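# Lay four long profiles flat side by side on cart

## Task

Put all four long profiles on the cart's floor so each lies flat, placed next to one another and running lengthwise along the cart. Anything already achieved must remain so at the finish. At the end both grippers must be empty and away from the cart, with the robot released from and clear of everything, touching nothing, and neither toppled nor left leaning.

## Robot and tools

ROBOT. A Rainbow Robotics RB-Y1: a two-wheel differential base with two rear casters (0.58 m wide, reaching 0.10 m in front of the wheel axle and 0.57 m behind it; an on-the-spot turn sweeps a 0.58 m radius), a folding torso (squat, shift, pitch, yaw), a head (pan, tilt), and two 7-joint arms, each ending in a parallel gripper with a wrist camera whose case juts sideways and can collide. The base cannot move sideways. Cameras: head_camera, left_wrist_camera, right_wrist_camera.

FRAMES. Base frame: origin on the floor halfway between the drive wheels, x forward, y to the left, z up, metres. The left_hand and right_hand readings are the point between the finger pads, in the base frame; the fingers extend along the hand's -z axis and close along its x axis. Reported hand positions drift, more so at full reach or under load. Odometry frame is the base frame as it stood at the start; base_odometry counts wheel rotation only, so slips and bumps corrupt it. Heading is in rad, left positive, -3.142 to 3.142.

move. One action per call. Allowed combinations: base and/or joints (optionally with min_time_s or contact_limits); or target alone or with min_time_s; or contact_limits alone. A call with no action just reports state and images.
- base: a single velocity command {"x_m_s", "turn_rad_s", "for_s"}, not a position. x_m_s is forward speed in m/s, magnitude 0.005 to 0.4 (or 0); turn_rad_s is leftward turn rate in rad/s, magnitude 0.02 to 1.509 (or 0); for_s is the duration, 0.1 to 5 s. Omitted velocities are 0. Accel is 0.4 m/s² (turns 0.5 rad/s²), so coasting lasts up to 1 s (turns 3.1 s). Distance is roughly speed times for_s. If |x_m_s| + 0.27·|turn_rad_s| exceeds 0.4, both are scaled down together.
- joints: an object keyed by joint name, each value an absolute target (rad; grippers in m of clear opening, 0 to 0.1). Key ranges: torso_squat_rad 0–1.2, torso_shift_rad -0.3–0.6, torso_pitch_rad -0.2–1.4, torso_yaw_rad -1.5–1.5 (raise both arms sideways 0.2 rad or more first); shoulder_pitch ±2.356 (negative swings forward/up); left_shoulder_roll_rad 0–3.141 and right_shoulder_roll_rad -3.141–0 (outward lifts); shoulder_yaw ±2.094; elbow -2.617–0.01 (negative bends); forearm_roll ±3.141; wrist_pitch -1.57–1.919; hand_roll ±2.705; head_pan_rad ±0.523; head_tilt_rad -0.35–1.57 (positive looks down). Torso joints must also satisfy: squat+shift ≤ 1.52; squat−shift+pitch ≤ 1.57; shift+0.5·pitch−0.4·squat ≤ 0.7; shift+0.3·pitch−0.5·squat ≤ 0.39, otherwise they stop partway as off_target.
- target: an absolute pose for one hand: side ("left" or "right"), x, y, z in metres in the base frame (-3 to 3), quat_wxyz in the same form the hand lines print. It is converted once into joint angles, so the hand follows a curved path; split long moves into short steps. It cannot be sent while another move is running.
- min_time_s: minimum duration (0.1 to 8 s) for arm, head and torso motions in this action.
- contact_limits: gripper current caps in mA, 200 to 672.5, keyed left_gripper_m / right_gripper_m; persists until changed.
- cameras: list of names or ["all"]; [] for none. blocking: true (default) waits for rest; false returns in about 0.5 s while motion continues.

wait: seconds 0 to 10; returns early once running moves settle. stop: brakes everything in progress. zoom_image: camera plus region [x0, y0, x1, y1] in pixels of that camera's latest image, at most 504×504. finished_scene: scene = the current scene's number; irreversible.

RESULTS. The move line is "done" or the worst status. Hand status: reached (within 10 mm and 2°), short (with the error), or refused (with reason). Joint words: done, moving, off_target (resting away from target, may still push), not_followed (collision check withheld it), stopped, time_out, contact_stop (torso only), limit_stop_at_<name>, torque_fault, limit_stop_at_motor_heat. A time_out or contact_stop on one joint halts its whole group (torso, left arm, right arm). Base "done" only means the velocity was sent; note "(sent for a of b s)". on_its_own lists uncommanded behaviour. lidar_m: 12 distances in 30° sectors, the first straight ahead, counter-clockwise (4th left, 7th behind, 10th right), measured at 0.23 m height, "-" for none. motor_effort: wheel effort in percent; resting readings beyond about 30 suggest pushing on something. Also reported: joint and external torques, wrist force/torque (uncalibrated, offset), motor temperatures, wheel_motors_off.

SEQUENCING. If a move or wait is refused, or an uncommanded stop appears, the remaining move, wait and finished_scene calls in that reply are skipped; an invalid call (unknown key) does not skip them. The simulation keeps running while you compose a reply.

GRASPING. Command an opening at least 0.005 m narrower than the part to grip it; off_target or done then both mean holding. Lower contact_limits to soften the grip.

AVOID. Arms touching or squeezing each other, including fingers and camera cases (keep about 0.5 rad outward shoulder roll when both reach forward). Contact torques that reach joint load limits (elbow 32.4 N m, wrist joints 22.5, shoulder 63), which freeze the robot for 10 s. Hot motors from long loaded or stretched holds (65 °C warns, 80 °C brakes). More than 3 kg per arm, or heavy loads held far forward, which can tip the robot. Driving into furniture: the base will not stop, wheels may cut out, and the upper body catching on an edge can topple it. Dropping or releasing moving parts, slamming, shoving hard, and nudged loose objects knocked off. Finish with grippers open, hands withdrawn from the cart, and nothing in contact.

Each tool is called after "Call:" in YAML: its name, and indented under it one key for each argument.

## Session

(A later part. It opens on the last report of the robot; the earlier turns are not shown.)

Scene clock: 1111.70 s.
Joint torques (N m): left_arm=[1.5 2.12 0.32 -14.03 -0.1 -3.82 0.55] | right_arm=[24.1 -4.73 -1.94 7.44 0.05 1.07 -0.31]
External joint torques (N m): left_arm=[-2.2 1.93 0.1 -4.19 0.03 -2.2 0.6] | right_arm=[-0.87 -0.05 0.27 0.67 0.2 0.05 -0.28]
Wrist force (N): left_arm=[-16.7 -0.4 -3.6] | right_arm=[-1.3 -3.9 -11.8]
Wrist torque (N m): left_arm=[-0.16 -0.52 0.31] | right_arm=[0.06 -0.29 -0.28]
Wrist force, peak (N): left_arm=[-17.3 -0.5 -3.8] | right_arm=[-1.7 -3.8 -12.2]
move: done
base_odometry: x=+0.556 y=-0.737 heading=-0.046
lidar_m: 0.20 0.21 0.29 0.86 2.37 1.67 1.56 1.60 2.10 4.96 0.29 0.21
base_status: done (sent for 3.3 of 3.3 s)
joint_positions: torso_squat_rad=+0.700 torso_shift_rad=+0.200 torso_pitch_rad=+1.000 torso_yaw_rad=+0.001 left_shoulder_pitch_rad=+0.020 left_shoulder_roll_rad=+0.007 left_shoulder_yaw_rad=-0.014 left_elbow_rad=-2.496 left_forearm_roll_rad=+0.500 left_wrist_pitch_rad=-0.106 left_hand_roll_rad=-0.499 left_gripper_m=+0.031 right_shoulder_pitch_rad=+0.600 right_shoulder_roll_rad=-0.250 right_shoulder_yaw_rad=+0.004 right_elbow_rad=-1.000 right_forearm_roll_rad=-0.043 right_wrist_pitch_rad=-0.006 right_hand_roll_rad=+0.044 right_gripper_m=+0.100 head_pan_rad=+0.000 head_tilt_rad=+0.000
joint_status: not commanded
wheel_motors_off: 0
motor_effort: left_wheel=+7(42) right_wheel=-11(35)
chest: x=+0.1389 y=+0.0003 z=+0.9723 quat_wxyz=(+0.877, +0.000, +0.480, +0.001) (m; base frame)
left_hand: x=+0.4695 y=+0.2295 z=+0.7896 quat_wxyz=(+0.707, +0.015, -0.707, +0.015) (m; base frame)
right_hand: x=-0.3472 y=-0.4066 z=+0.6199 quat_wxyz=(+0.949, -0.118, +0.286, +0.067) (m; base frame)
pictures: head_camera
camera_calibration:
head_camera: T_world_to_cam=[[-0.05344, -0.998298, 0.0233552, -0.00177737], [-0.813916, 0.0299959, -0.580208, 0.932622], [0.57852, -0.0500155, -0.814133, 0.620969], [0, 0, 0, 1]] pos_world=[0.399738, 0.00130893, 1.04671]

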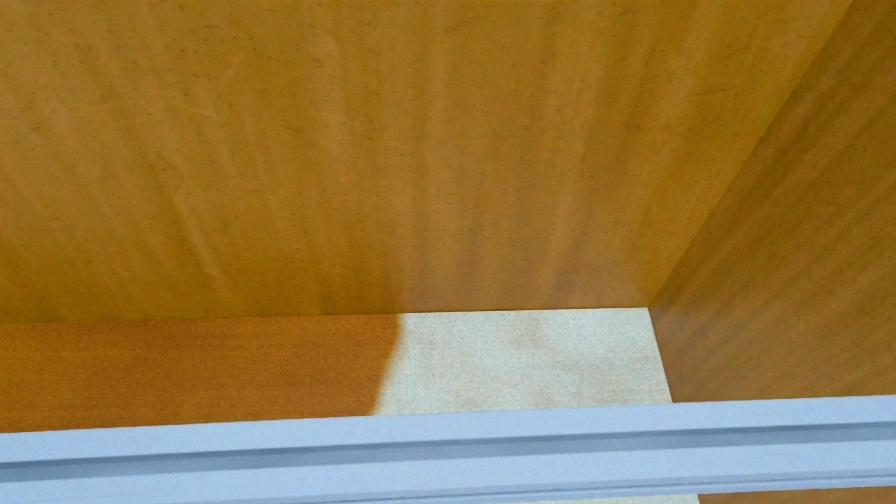

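Call:
move:
  base: {"x_m_s": 0.1, "for_s": 0.3}

Call:
move:
  target: {"side": "left", "x": 0.51, "y": 0.232, "z": 0.68, "quat_wxyz": [0.9236, 0.0234, -0.3827, 0.004]}
  min_time_s: 2.5

Call:
move:
  target: {"side": "left", "x": 0.52, "y": 0.235, "z": 0.55, "quat_wxyz": [0.9844, 0.0268, -0.1738, -0.0025]}
  min_time_s: 2

Call:
move:
  target: {"side": "left", "x": 0.53, "y": 0.235, "z": 0.46, "quat_wxyz": [0.9996, 0.0285, 0, 0]}
  min_time_s: 2

Call:
move:
  joints: {"torso_squat_rad": 0.6, "torso_pitch_rad": 1.2, "torso_shift_rad": 0.25, "head_tilt_rad": 0.2, "head_pan_rad": -0.3}
  min_time_s: 2
  cameras: ["head_camera", "left_wrist_camera"]

Scene clock: 1120.53 s.
Joint torques (N m): left_arm=[2.15 1.25 -0.16 -14.22 -0.03 -3.92 0.67] | right_arm=[23.68 -4.54 -1.51 7.06 0.16 1.12 -0.36]
External joint torques (N m): left_arm=[-1.55 1.06 -0.38 -4.37 0.1 -2.29 0.72] | right_arm=[-1.29 0.15 0.71 0.3 0.31 0.1 -0.33]
Wrist force (N): left_arm=[-15.8 -0.4 -2.5] | right_arm=[-1.5 -3.8 -11.7]
Wrist torque (N m): left_arm=[-0.26 -0.45 0.29] | right_arm=[0.05 -0.29 -0.28]
Wrist force, peak (N): left_arm=[-17.2 -0.5 -4.0] | right_arm=[-1.5 -3.7 -12.1]
move: done
base_odometry: x=+0.586 y=-0.739 heading=-0.046
lidar_m: 0.17 0.18 0.25 0.73 2.41 1.69 1.59 1.62 2.15 4.81 0.25 0.18
base_status: done (sent for 0.3 of 0.3 s)
joint_positions: torso_squat_rad=+0.700 torso_shift_rad=+0.200 torso_pitch_rad=+1.000 torso_yaw_rad=+0.001 left_shoulder_pitch_rad=+0.020 left_shoulder_roll_rad=+0.007 left_shoulder_yaw_rad=-0.014 left_elbow_rad=-2.496 left_forearm_roll_rad=+0.500 left_wrist_pitch_rad=-0.106 left_hand_roll_rad=-0.499 left_gripper_m=+0.031 right_shoulder_pitch_rad=+0.600 right_shoulder_roll_rad=-0.250 right_shoulder_yaw_rad=+0.004 right_elbow_rad=-1.000 right_forearm_roll_rad=-0.043 right_wrist_pitch_rad=-0.006 right_hand_roll_rad=+0.044 right_gripper_m=+0.100 head_pan_rad=+0.000 head_tilt_rad=+0.000
joint_status: not commanded
wheel_motors_off: 0
motor_effort: left_wheel=+6(36) right_wheel=-9(24)
chest: x=+0.1389 y=+0.0003 z=+0.9723 quat_wxyz=(+0.877, +0.000, +0.480, +0.001) (m; base frame)
left_hand: x=+0.4695 y=+0.2295 z=+0.7896 quat_wxyz=(+0.707, +0.015, -0.707, +0.015) (m; base frame)
right_hand: x=-0.3472 y=-0.4066 z=+0.6199 quat_wxyz=(+0.949, -0.118, +0.286, +0.067) (m; base frame)
camera_calibration:
head_camera: T_world_to_cam=[[-0.05344, -0.998298, 0.0233552, -0.00177737], [-0.813916, 0.0299959, -0.580208, 0.932622], [0.57852, -0.0500155, -0.814133, 0.620969], [0, 0, 0, 1]] pos_world=[0.399738, 0.00130893, 1.04671]
left_wrist_camera: T_world_to_cam=[[-0.0342599, 0.0190575, 0.999231, -0.77789], [-0.438298, -0.898827, 0.00211503, 0.442264], [0.898177, -0.437888, 0.0391466, -0.273318], [0, 0, 0, 1]] pos_world=[0.41268, 0.292661, 0.787057]
right_wrist_camera: T_world_to_cam=[[-0.834878, -0.043631, 0.548703, -0.646095], [0.0748242, 0.978604, 0.191664, 0.335258], [-0.545326, 0.201072, -0.813751, 0.470924], [0, 0, 0, 1]] pos_world=[-0.307689, -0.450965, 0.673472]

Scene clock: 1123.37 s.
Joint torques (N m): left_arm=[-5.57 -1.07 0.59 -12.85 -0.08 -2.96 0.16] | right_arm=[23.81 -4.44 -1.94 7.24 0.07 1.11 -0.17]
External joint torques (N m): left_arm=[-3.29 -1.44 0.74 -3.61 -0.09 -1.57 0.19] | right_arm=[-1.16 0.25 0.27 0.48 0.22 0.09 -0.14]
Wrist force (N): left_arm=[-11.6 -0.5 -14.3] | right_arm=[-1.5 -3.5 -12.1]
Wrist torque (N m): left_arm=[-0.16 -0.39 0.26] | right_arm=[0.01 -0.30 -0.27]
Wrist force, peak (N): left_arm=[-13.1 -0.5 -13.1] | right_arm=[-1.4 -3.8 -12.1]
move: done
base_odometry: x=+0.586 y=-0.739 heading=-0.046
lidar_m: 0.17 0.18 0.25 0.74 2.43 1.69 1.59 1.62 2.14 4.80 0.25 0.18
base_status: not commanded
joint_positions: torso_squat_rad=+0.700 torso_shift_rad=+0.200 torso_pitch_rad=+1.000 torso_yaw_rad=+0.001 left_shoulder_pitch_rad=-0.539 left_shoulder_roll_rad=+0.000 left_shoulder_yaw_rad=+0.204 left_elbow_rad=-2.520 left_forearm_roll_rad=-0.031 left_wrist_pitch_rad=+1.230 left_hand_roll_rad=-0.052 left_gripper_m=+0.031 right_shoulder_pitch_rad=+0.600 right_shoulder_roll_rad=-0.250 right_shoulder_yaw_rad=+0.004 right_elbow_rad=-1.000 right_forearm_roll_rad=-0.043 right_wrist_pitch_rad=-0.006 right_hand_roll_rad=+0.044 right_gripper_m=+0.100 head_pan_rad=+0.000 head_tilt_rad=+0.000
joint_status: all done
wheel_motors_off: 0
motor_effort: left_wheel=+6(8) right_wheel=-10(12)
chest: x=+0.1389 y=+0.0003 z=+0.9723 quat_wxyz=(+0.877, +0.000, +0.480, +0.001) (m; base frame)
left_hand: x=+0.5092 y=+0.2326 z=+0.6800 quat_wxyz=(+0.923, +0.022, -0.385, +0.004) (m; base frame)
left_hand_status: reached (checked arc, planned for 2.5 s): 1 mm and 0.3 deg off.
right_hand: x=-0.3472 y=-0.4066 z=+0.6199 quat_wxyz=(+0.949, -0.118, +0.286, +0.067) (m; base frame)
camera_calibration:
head_camera: T_world_to_cam=[[-0.05344, -0.998298, 0.0233552, -0.00177737], [-0.813916, 0.0299959, -0.580208, 0.932622], [0.57852, -0.0500155, -0.814133, 0.620969], [0, 0, 0, 1]] pos_world=[0.399738, 0.00130893, 1.04671]
left_wrist_camera: T_world_to_cam=[[0.678351, 0.00913589, 0.734681, -0.847779], [-0.315228, -0.899599, 0.302245, 0.196169], [0.66368, -0.436621, -0.607365, 0.25551], [0, 0, 0, 1]] pos_world=[0.467353, 0.29578, 0.718744]
right_wrist_camera: T_world_to_cam=[[-0.834878, -0.043631, 0.548703, -0.646095], [0.0748242, 0.978604, 0.191664, 0.335258], [-0.545326, 0.201072, -0.813751, 0.470924], [0, 0, 0, 1]] pos_world=[-0.307689, -0.450965, 0.673472]

Scene clock: 1125.70 s.
Joint torques (N m): left_arm=[-10.53 4.03 1.04 -11.95 -0.53 -1.31 0.34] | right_arm=[23.66 -5.14 -1.26 7.09 0.08 1.11 -0.32]
External joint torques (N m): left_arm=[-3.92 1.95 1.04 -3.02 -0.47 -0.59 0.35] | right_arm=[-1.3 -0.45 0.96 0.32 0.23 0.09 -0.29]
Wrist force (N): left_arm=[-6.2 -0.4 -17.0] | right_arm=[-1.4 -3.6 -11.8]
Wrist torque (N m): left_arm=[-0.08 -0.33 0.24] | right_arm=[0.03 -0.28 -0.28]
Wrist force, peak (N): left_arm=[-8.3 -0.4 -17.0] | right_arm=[-1.6 -3.7 -12.1]
move: done
base_odometry: x=+0.586 y=-0.739 heading=-0.046
lidar_m: 0.16 0.17 0.25 0.74 2.41 1.70 1.59 1.63 2.15 4.81 0.25 0.18
base_status: not commanded
joint_positions: torso_squat_rad=+0.700 torso_shift_rad=+0.200 torso_pitch_rad=+1.000 torso_yaw_rad=+0.001 left_shoulder_pitch_rad=-0.843 left_shoulder_roll_rad=+0.104 left_shoulder_yaw_rad=+0.271 left_elbow_rad=-1.988 left_forearm_roll_rad=-0.050 left_wrist_pitch_rad=+1.449 left_hand_roll_rad=-0.024 left_gripper_m=+0.031 right_shoulder_pitch_rad=+0.600 right_shoulder_roll_rad=-0.250 right_shoulder_yaw_rad=+0.004 right_elbow_rad=-1.000 right_forearm_roll_rad=-0.043 right_wrist_pitch_rad=-0.006 right_hand_roll_rad=+0.044 right_gripper_m=+0.100 head_pan_rad=+0.000 head_tilt_rad=+0.000
joint_status: all done
wheel_motors_off: 0
motor_effort: left_wheel=+6(8) right_wheel=-10(11)
chest: x=+0.1389 y=+0.0003 z=+0.9723 quat_wxyz=(+0.877, +0.000, +0.480, +0.001) (m; base frame)
left_hand: x=+0.5193 y=+0.2349 z=+0.5495 quat_wxyz=(+0.985, +0.027, -0.173, -0.002) (m; base frame)
left_hand_status: reached (checked arc, planned for 2.0 s): 1 mm and 0.1 deg off.
right_hand: x=-0.3472 y=-0.4066 z=+0.6199 quat_wxyz=(+0.949, -0.118, +0.286, +0.067) (m; base frame)
camera_calibration:
head_camera: T_world_to_cam=[[-0.05344, -0.998298, 0.0233552, -0.00177737], [-0.813916, 0.0299959, -0.580208, 0.932622], [0.57852, -0.0500155, -0.814133, 0.620969], [0, 0, 0, 1]] pos_world=[0.399738, 0.00130893, 1.04671]
left_wrist_camera: T_world_to_cam=[[0.927671, 0.00486752, 0.373366, -0.688647], [-0.156448, -0.90285, 0.400483, 0.105209], [0.339043, -0.429929, -0.836786, 0.463661], [0, 0, 0, 1]] pos_world=[0.498097, 0.297681, 0.602968]
right_wrist_camera: T_world_to_cam=[[-0.834878, -0.043631, 0.548703, -0.646095], [0.0748242, 0.978604, 0.191664, 0.335258], [-0.545326, 0.201072, -0.813751, 0.470924], [0, 0, 0, 1]] pos_world=[-0.307689, -0.450965, 0.673472]

Scene clock: 1128.03 s.
Joint torques (N m): left_arm=[-14.54 5.7 0.05 -10.18 0 0.19 0.4] | right_arm=[23.96 -4.74 -1.57 7.16 0.07 1.15 -0.16]
External joint torques (N m): left_arm=[-3.36 1.55 -0.05 -2.11 0.09 0.28 0.4] | right_arm=[-1.01 -0.06 0.65 0.4 0.22 0.14 -0.13]
Wrist force (N): left_arm=[-0.5 -0.8 -18.3] | right_arm=[-1.4 -3.7 -11.8]
Wrist torque (N m): left_arm=[-0.09 -0.17 0.21] | right_arm=[0.04 -0.29 -0.27]
Wrist force, peak (N): left_arm=[-2.1 -1.1 -18.8] | right_arm=[-1.5 -3.6 -12.2]
move: done
base_odometry: x=+0.586 y=-0.739 heading=-0.046
lidar_m: 0.16 0.18 0.25 0.74 2.41 1.70 1.58 1.63 2.16 4.80 0.24 0.18
base_status: not commanded
joint_positions: torso_squat_rad=+0.700 torso_shift_rad=+0.200 torso_pitch_rad=+1.000 torso_yaw_rad=+0.001 left_shoulder_pitch_rad=-1.170 left_shoulder_roll_rad=+0.221 left_shoulder_yaw_rad=+0.307 left_elbow_rad=-1.316 left_forearm_roll_rad=-0.042 left_wrist_pitch_rad=+1.468 left_hand_roll_rad=+0.014 left_gripper_m=+0.031 right_shoulder_pitch_rad=+0.600 right_shoulder_roll_rad=-0.250 right_shoulder_yaw_rad=+0.004 right_elbow_rad=-1.000 right_forearm_roll_rad=-0.043 right_wrist_pitch_rad=-0.006 right_hand_roll_rad=+0.044 right_gripper_m=+0.100 head_pan_rad=+0.000 head_tilt_rad=+0.000
joint_status: all done
wheel_motors_off: 0
motor_effort: left_wheel=+8(8) right_wheel=-8(12)
chest: x=+0.1389 y=+0.0003 z=+0.9723 quat_wxyz=(+0.877, +0.000, +0.480, +0.001) (m; base frame)
left_hand: x=+0.5292 y=+0.2349 z=+0.4597 quat_wxyz=(+1.000, +0.028, +0.001, +0.000) (m; base frame)
left_hand_status: reached (checked arc, planned for 2.0 s): 1 mm and 0.1 deg off.
right_hand: x=-0.3472 y=-0.4066 z=+0.6199 quat_wxyz=(+0.949, -0.118, +0.286, +0.067) (m; base frame)
camera_calibration:
head_camera: T_world_to_cam=[[-0.05344, -0.998298, 0.0233552, -0.00177737], [-0.813916, 0.0299959, -0.580208, 0.932622], [0.57852, -0.0500155, -0.814133, 0.620969], [0, 0, 0, 1]] pos_world=[0.399738, 0.00130893, 1.04671]
left_wrist_camera: T_world_to_cam=[[0.999235, 0.0186068, 0.0344004, -0.549585], [0.00221645, -0.905106, 0.425179, 0.0478606], [0.0390472, -0.424778, -0.904455, 0.573716], [0, 0, 0, 1]] pos_world=[0.526657, 0.297247, 0.517457]
right_wrist_camera: T_world_to_cam=[[-0.834878, -0.043631, 0.548703, -0.646095], [0.0748242, 0.978604, 0.191664, 0.335258], [-0.545326, 0.201072, -0.813751, 0.470924], [0, 0, 0, 1]] pos_world=[-0.307689, -0.450965, 0.673472]

Scene clock: 1130.33 s.
Joint torques (N m): left_arm=[-10.24 4.42 0.6 -9.35 -0.25 0.49 0.43] | right_arm=[24.99 -3.35 -0.83 8.45 -0.03 1.56 -0.19]
External joint torques (N m): left_arm=[-3.12 1.61 0.48 -2.22 -0.17 0.22 0.42] | right_arm=[-1.27 0.2 0.97 0.27 0.15 0.24 -0.15]
Wrist force (N): left_arm=[2.1 -0.7 -17.6] | right_arm=[-0.3 -3.9 -11.6]
Wrist torque (N m): left_arm=[-0.28 -0.21 0.21] | right_arm=[0.06 -0.24 -0.29]
Wrist force, peak (N): left_arm=[1.6 -1.1 -18.1] | right_arm=[-1.4 -3.7 -12.1]
move: done
base_odometry: x=+0.586 y=-0.739 heading=-0.046
lidar_m: 0.16 0.17 0.25 0.74 2.42 1.70 1.59 1.63 2.15 4.79 0.25 0.18
base_status: not commanded
joint_positions: torso_squat_rad=+0.600 torso_shift_rad=+0.250 torso_pitch_rad=+1.200 torso_yaw_rad=+0.001 left_shoulder_pitch_rad=-1.170 left_shoulder_roll_rad=+0.221 left_shoulder_yaw_rad=+0.307 left_elbow_rad=-1.316 left_forearm_roll_rad=-0.042 left_wrist_pitch_rad=+1.468 left_hand_roll_rad=+0.014 left_gripper_m=+0.031 right_shoulder_pitch_rad=+0.600 right_shoulder_roll_rad=-0.250 right_shoulder_yaw_rad=+0.004 right_elbow_rad=-1.000 right_forearm_roll_rad=-0.043 right_wrist_pitch_rad=-0.006 right_hand_roll_rad=+0.044 right_gripper_m=+0.100 head_pan_rad=-0.300 head_tilt_rad=+0.200
joint_status: all done
wheel_motors_off: 0
motor_effort: left_wheel=+8(8) right_wheel=-10(11)
chest: x=+0.2035 y=+0.0003 z=+0.9523 quat_wxyz=(+0.825, +0.000, +0.565, +0.001) (m; base frame)
left_hand: x=+0.4843 y=+0.2349 z=+0.3724 quat_wxyz=(+0.995, +0.028, +0.100, -0.003) (m; base frame)
right_hand: x=-0.3429 y=-0.4066 z=+0.7034 quat_wxyz=(+0.916, -0.110, +0.379, +0.078) (m; base frame)
pictures: head_camera, left_wrist_camera
camera_calibration:
head_camera: T_world_to_cam=[[-0.14599, -0.937742, 0.315162, -0.252424], [-0.969905, 0.0729223, -0.232306, 0.676032], [0.194861, -0.339592, -0.920166, 0.787882], [0, 0, 0, 1]] pos_world=[0.465308, -0.0184482, 0.961584]
left_wrist_camera: T_world_to_cam=[[0.986198, 0.0186189, -0.164522, -0.421358], [0.0865359, -0.905103, 0.416292, 0.0475697], [-0.141159, -0.424784, -0.894222, 0.579933], [0, 0, 0, 1]] pos_world=[0.493289, 0.297247, 0.429463]

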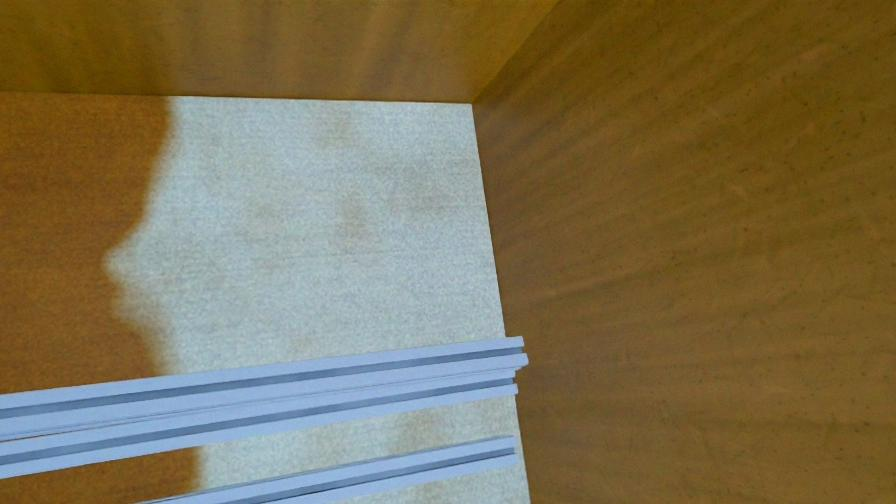

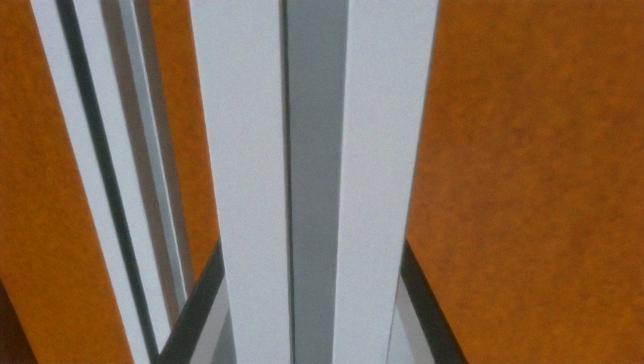

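Call:
move:
  target: {"side": "left", "x": 0.522, "y": 0.234, "z": 0.375, "quat_wxyz": [0.9996, 0.0285, 0, 0]}
  min_time_s: 1.5
  cameras: ["left_wrist_camera", "head_camera"]

Call:
move:
  joints: {"head_tilt_rad": 0.4, "head_pan_rad": 0.52}
  cameras: ["head_camera"]

Scene clock: 1141.97 s.
Joint torques (N m): left_arm=[-8.08 1.31 -1.65 -10.26 -0.77 -0.08 0.53] | right_arm=[25.27 -3.33 -1.72 8.37 0.03 1.44 -0.34]
External joint torques (N m): left_arm=[-1.19 -1.34 -1.77 -2.64 -0.69 0.02 0.53] | right_arm=[-1 0.22 0.08 0.18 0.22 0.11 -0.31]
Wrist force (N): left_arm=[-1.2 -0.6 -18.0] | right_arm=[-0.1 -3.8 -11.1]
Wrist torque (N m): left_arm=[-0.33 -0.28 0.20] | right_arm=[0.05 -0.22 -0.29]
Wrist force, peak (N): left_arm=[-1.6 -1.2 -18.1] | right_arm=[-0.4 -4.1 -11.5]
move: done
base_odometry: x=+0.586 y=-0.739 heading=-0.046
lidar_m: 0.17 0.17 0.25 0.75 2.41 1.70 1.59 1.62 2.15 4.80 0.25 0.18
base_status: not commanded
joint_positions: torso_squat_rad=+0.600 torso_shift_rad=+0.250 torso_pitch_rad=+1.200 torso_yaw_rad=+0.001 left_shoulder_pitch_rad=-1.129 left_shoulder_roll_rad=+0.206 left_shoulder_yaw_rad=+0.301 left_elbow_rad=-1.394 left_forearm_roll_rad=-0.049 left_wrist_pitch_rad=+1.303 left_hand_roll_rad=+0.026 left_gripper_m=+0.031 right_shoulder_pitch_rad=+0.600 right_shoulder_roll_rad=-0.250 right_shoulder_yaw_rad=+0.004 right_elbow_rad=-1.000 right_forearm_roll_rad=-0.043 right_wrist_pitch_rad=-0.006 right_hand_roll_rad=+0.044 right_gripper_m=+0.100 head_pan_rad=-0.300 head_tilt_rad=+0.200
joint_status: all done
wheel_motors_off: 0
motor_effort: left_wheel=+7(8) right_wheel=-9(11)
chest: x=+0.2035 y=+0.0003 z=+0.9523 quat_wxyz=(+0.825, +0.000, +0.565, +0.001) (m; base frame)
left_hand: x=+0.5213 y=+0.2342 z=+0.3753 quat_wxyz=(+1.000, +0.029, +0.001, +0.000) (m; base frame)
left_hand_status: reached (checked arc, planned for 1.5 s): 1 mm and 0.1 deg off.
right_hand: x=-0.3429 y=-0.4066 z=+0.7034 quat_wxyz=(+0.916, -0.110, +0.379, +0.078) (m; base frame)
pictures: head_camera, left_wrist_camera
camera_calibration:
head_camera: T_world_to_cam=[[-0.14599, -0.937742, 0.315162, -0.252424], [-0.969905, 0.0729223, -0.232306, 0.676032], [0.194861, -0.339592, -0.920166, 0.787882], [0, 0, 0, 1]] pos_world=[0.465308, -0.0184482, 0.961584]
left_wrist_camera: T_world_to_cam=[[0.99923, 0.0190059, 0.0343334, -0.53886], [0.00261323, -0.905178, 0.425024, 0.0830115], [0.0391558, -0.424607, -0.904531, 0.497317], [0, 0, 0, 1]] pos_world=[0.518756, 0.296546, 0.433058]

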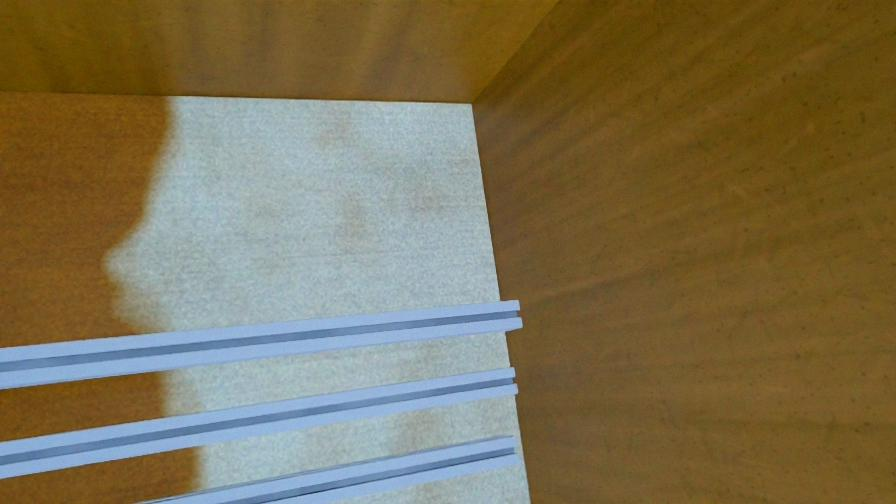

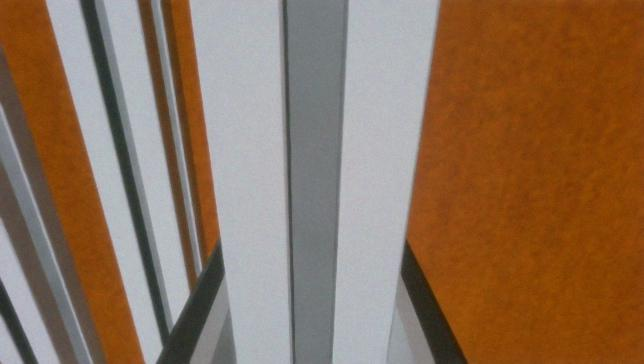

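Scene clock: 1143.20 s.
Joint torques (N m): left_arm=[-8.21 2.05 -0.82 -10.05 -0.38 -0.02 0.6] | right_arm=[25.28 -2.98 -0.94 8.44 -0.1 1.39 -0.27]
External joint torques (N m): left_arm=[-1.31 -0.6 -0.93 -2.43 -0.3 0.07 0.6] | right_arm=[-0.99 0.58 0.87 0.26 0.09 0.07 -0.23]
Wrist force (N): left_arm=[-0.9 -0.9 -17.9] | right_arm=[-0.3 -4.0 -11.1]
Wrist torque (N m): left_arm=[-0.31 -0.24 0.20] | right_arm=[0.08 -0.25 -0.28]
Wrist force, peak (N): left_arm=[-1.4 -0.6 -18.3] | right_arm=[-0.2 -3.9 -11.6]
move: done
base_odometry: x=+0.586 y=-0.739 heading=-0.046
lidar_m: 0.17 0.18 0.25 0.74 2.42 1.69 1.59 1.63 2.15 4.81 0.25 0.17
base_status: not commanded
joint_positions: torso_squat_rad=+0.600 torso_shift_rad=+0.250 torso_pitch_rad=+1.200 torso_yaw_rad=+0.001 left_shoulder_pitch_rad=-1.129 left_shoulder_roll_rad=+0.206 left_shoulder_yaw_rad=+0.301 left_elbow_rad=-1.394 left_forearm_roll_rad=-0.049 left_wrist_pitch_rad=+1.303 left_hand_roll_rad=+0.026 left_gripper_m=+0.031 right_shoulder_pitch_rad=+0.600 right_shoulder_roll_rad=-0.250 right_shoulder_yaw_rad=+0.004 right_elbow_rad=-1.000 right_forearm_roll_rad=-0.043 right_wrist_pitch_rad=-0.006 right_hand_roll_rad=+0.044 right_gripper_m=+0.100 head_pan_rad=+0.520 head_tilt_rad=+0.400
joint_status: all done
wheel_motors_off: 0
motor_effort: left_wheel=+8(8) right_wheel=-9(11)
chest: x=+0.2035 y=+0.0003 z=+0.9523 quat_wxyz=(+0.825, +0.000, +0.565, +0.001) (m; base frame)
left_hand: x=+0.5213 y=+0.2342 z=+0.3753 quat_wxyz=(+1.000, +0.029, +0.001, +0.000) (m; base frame)
right_hand: x=-0.3429 y=-0.4066 z=+0.7034 quat_wxyz=(+0.916, -0.110, +0.379, +0.078) (m; base frame)
pictures: head_camera
camera_calibration:
head_camera: T_world_to_cam=[[0.151587, -0.894927, -0.419675, 0.367021], [-0.988278, -0.145006, -0.0477521, 0.498123], [-0.0181207, 0.421994, -0.906418, 0.858448], [0, 0, 0, 1]] pos_world=[0.452204, 0.0384281, 0.955929]

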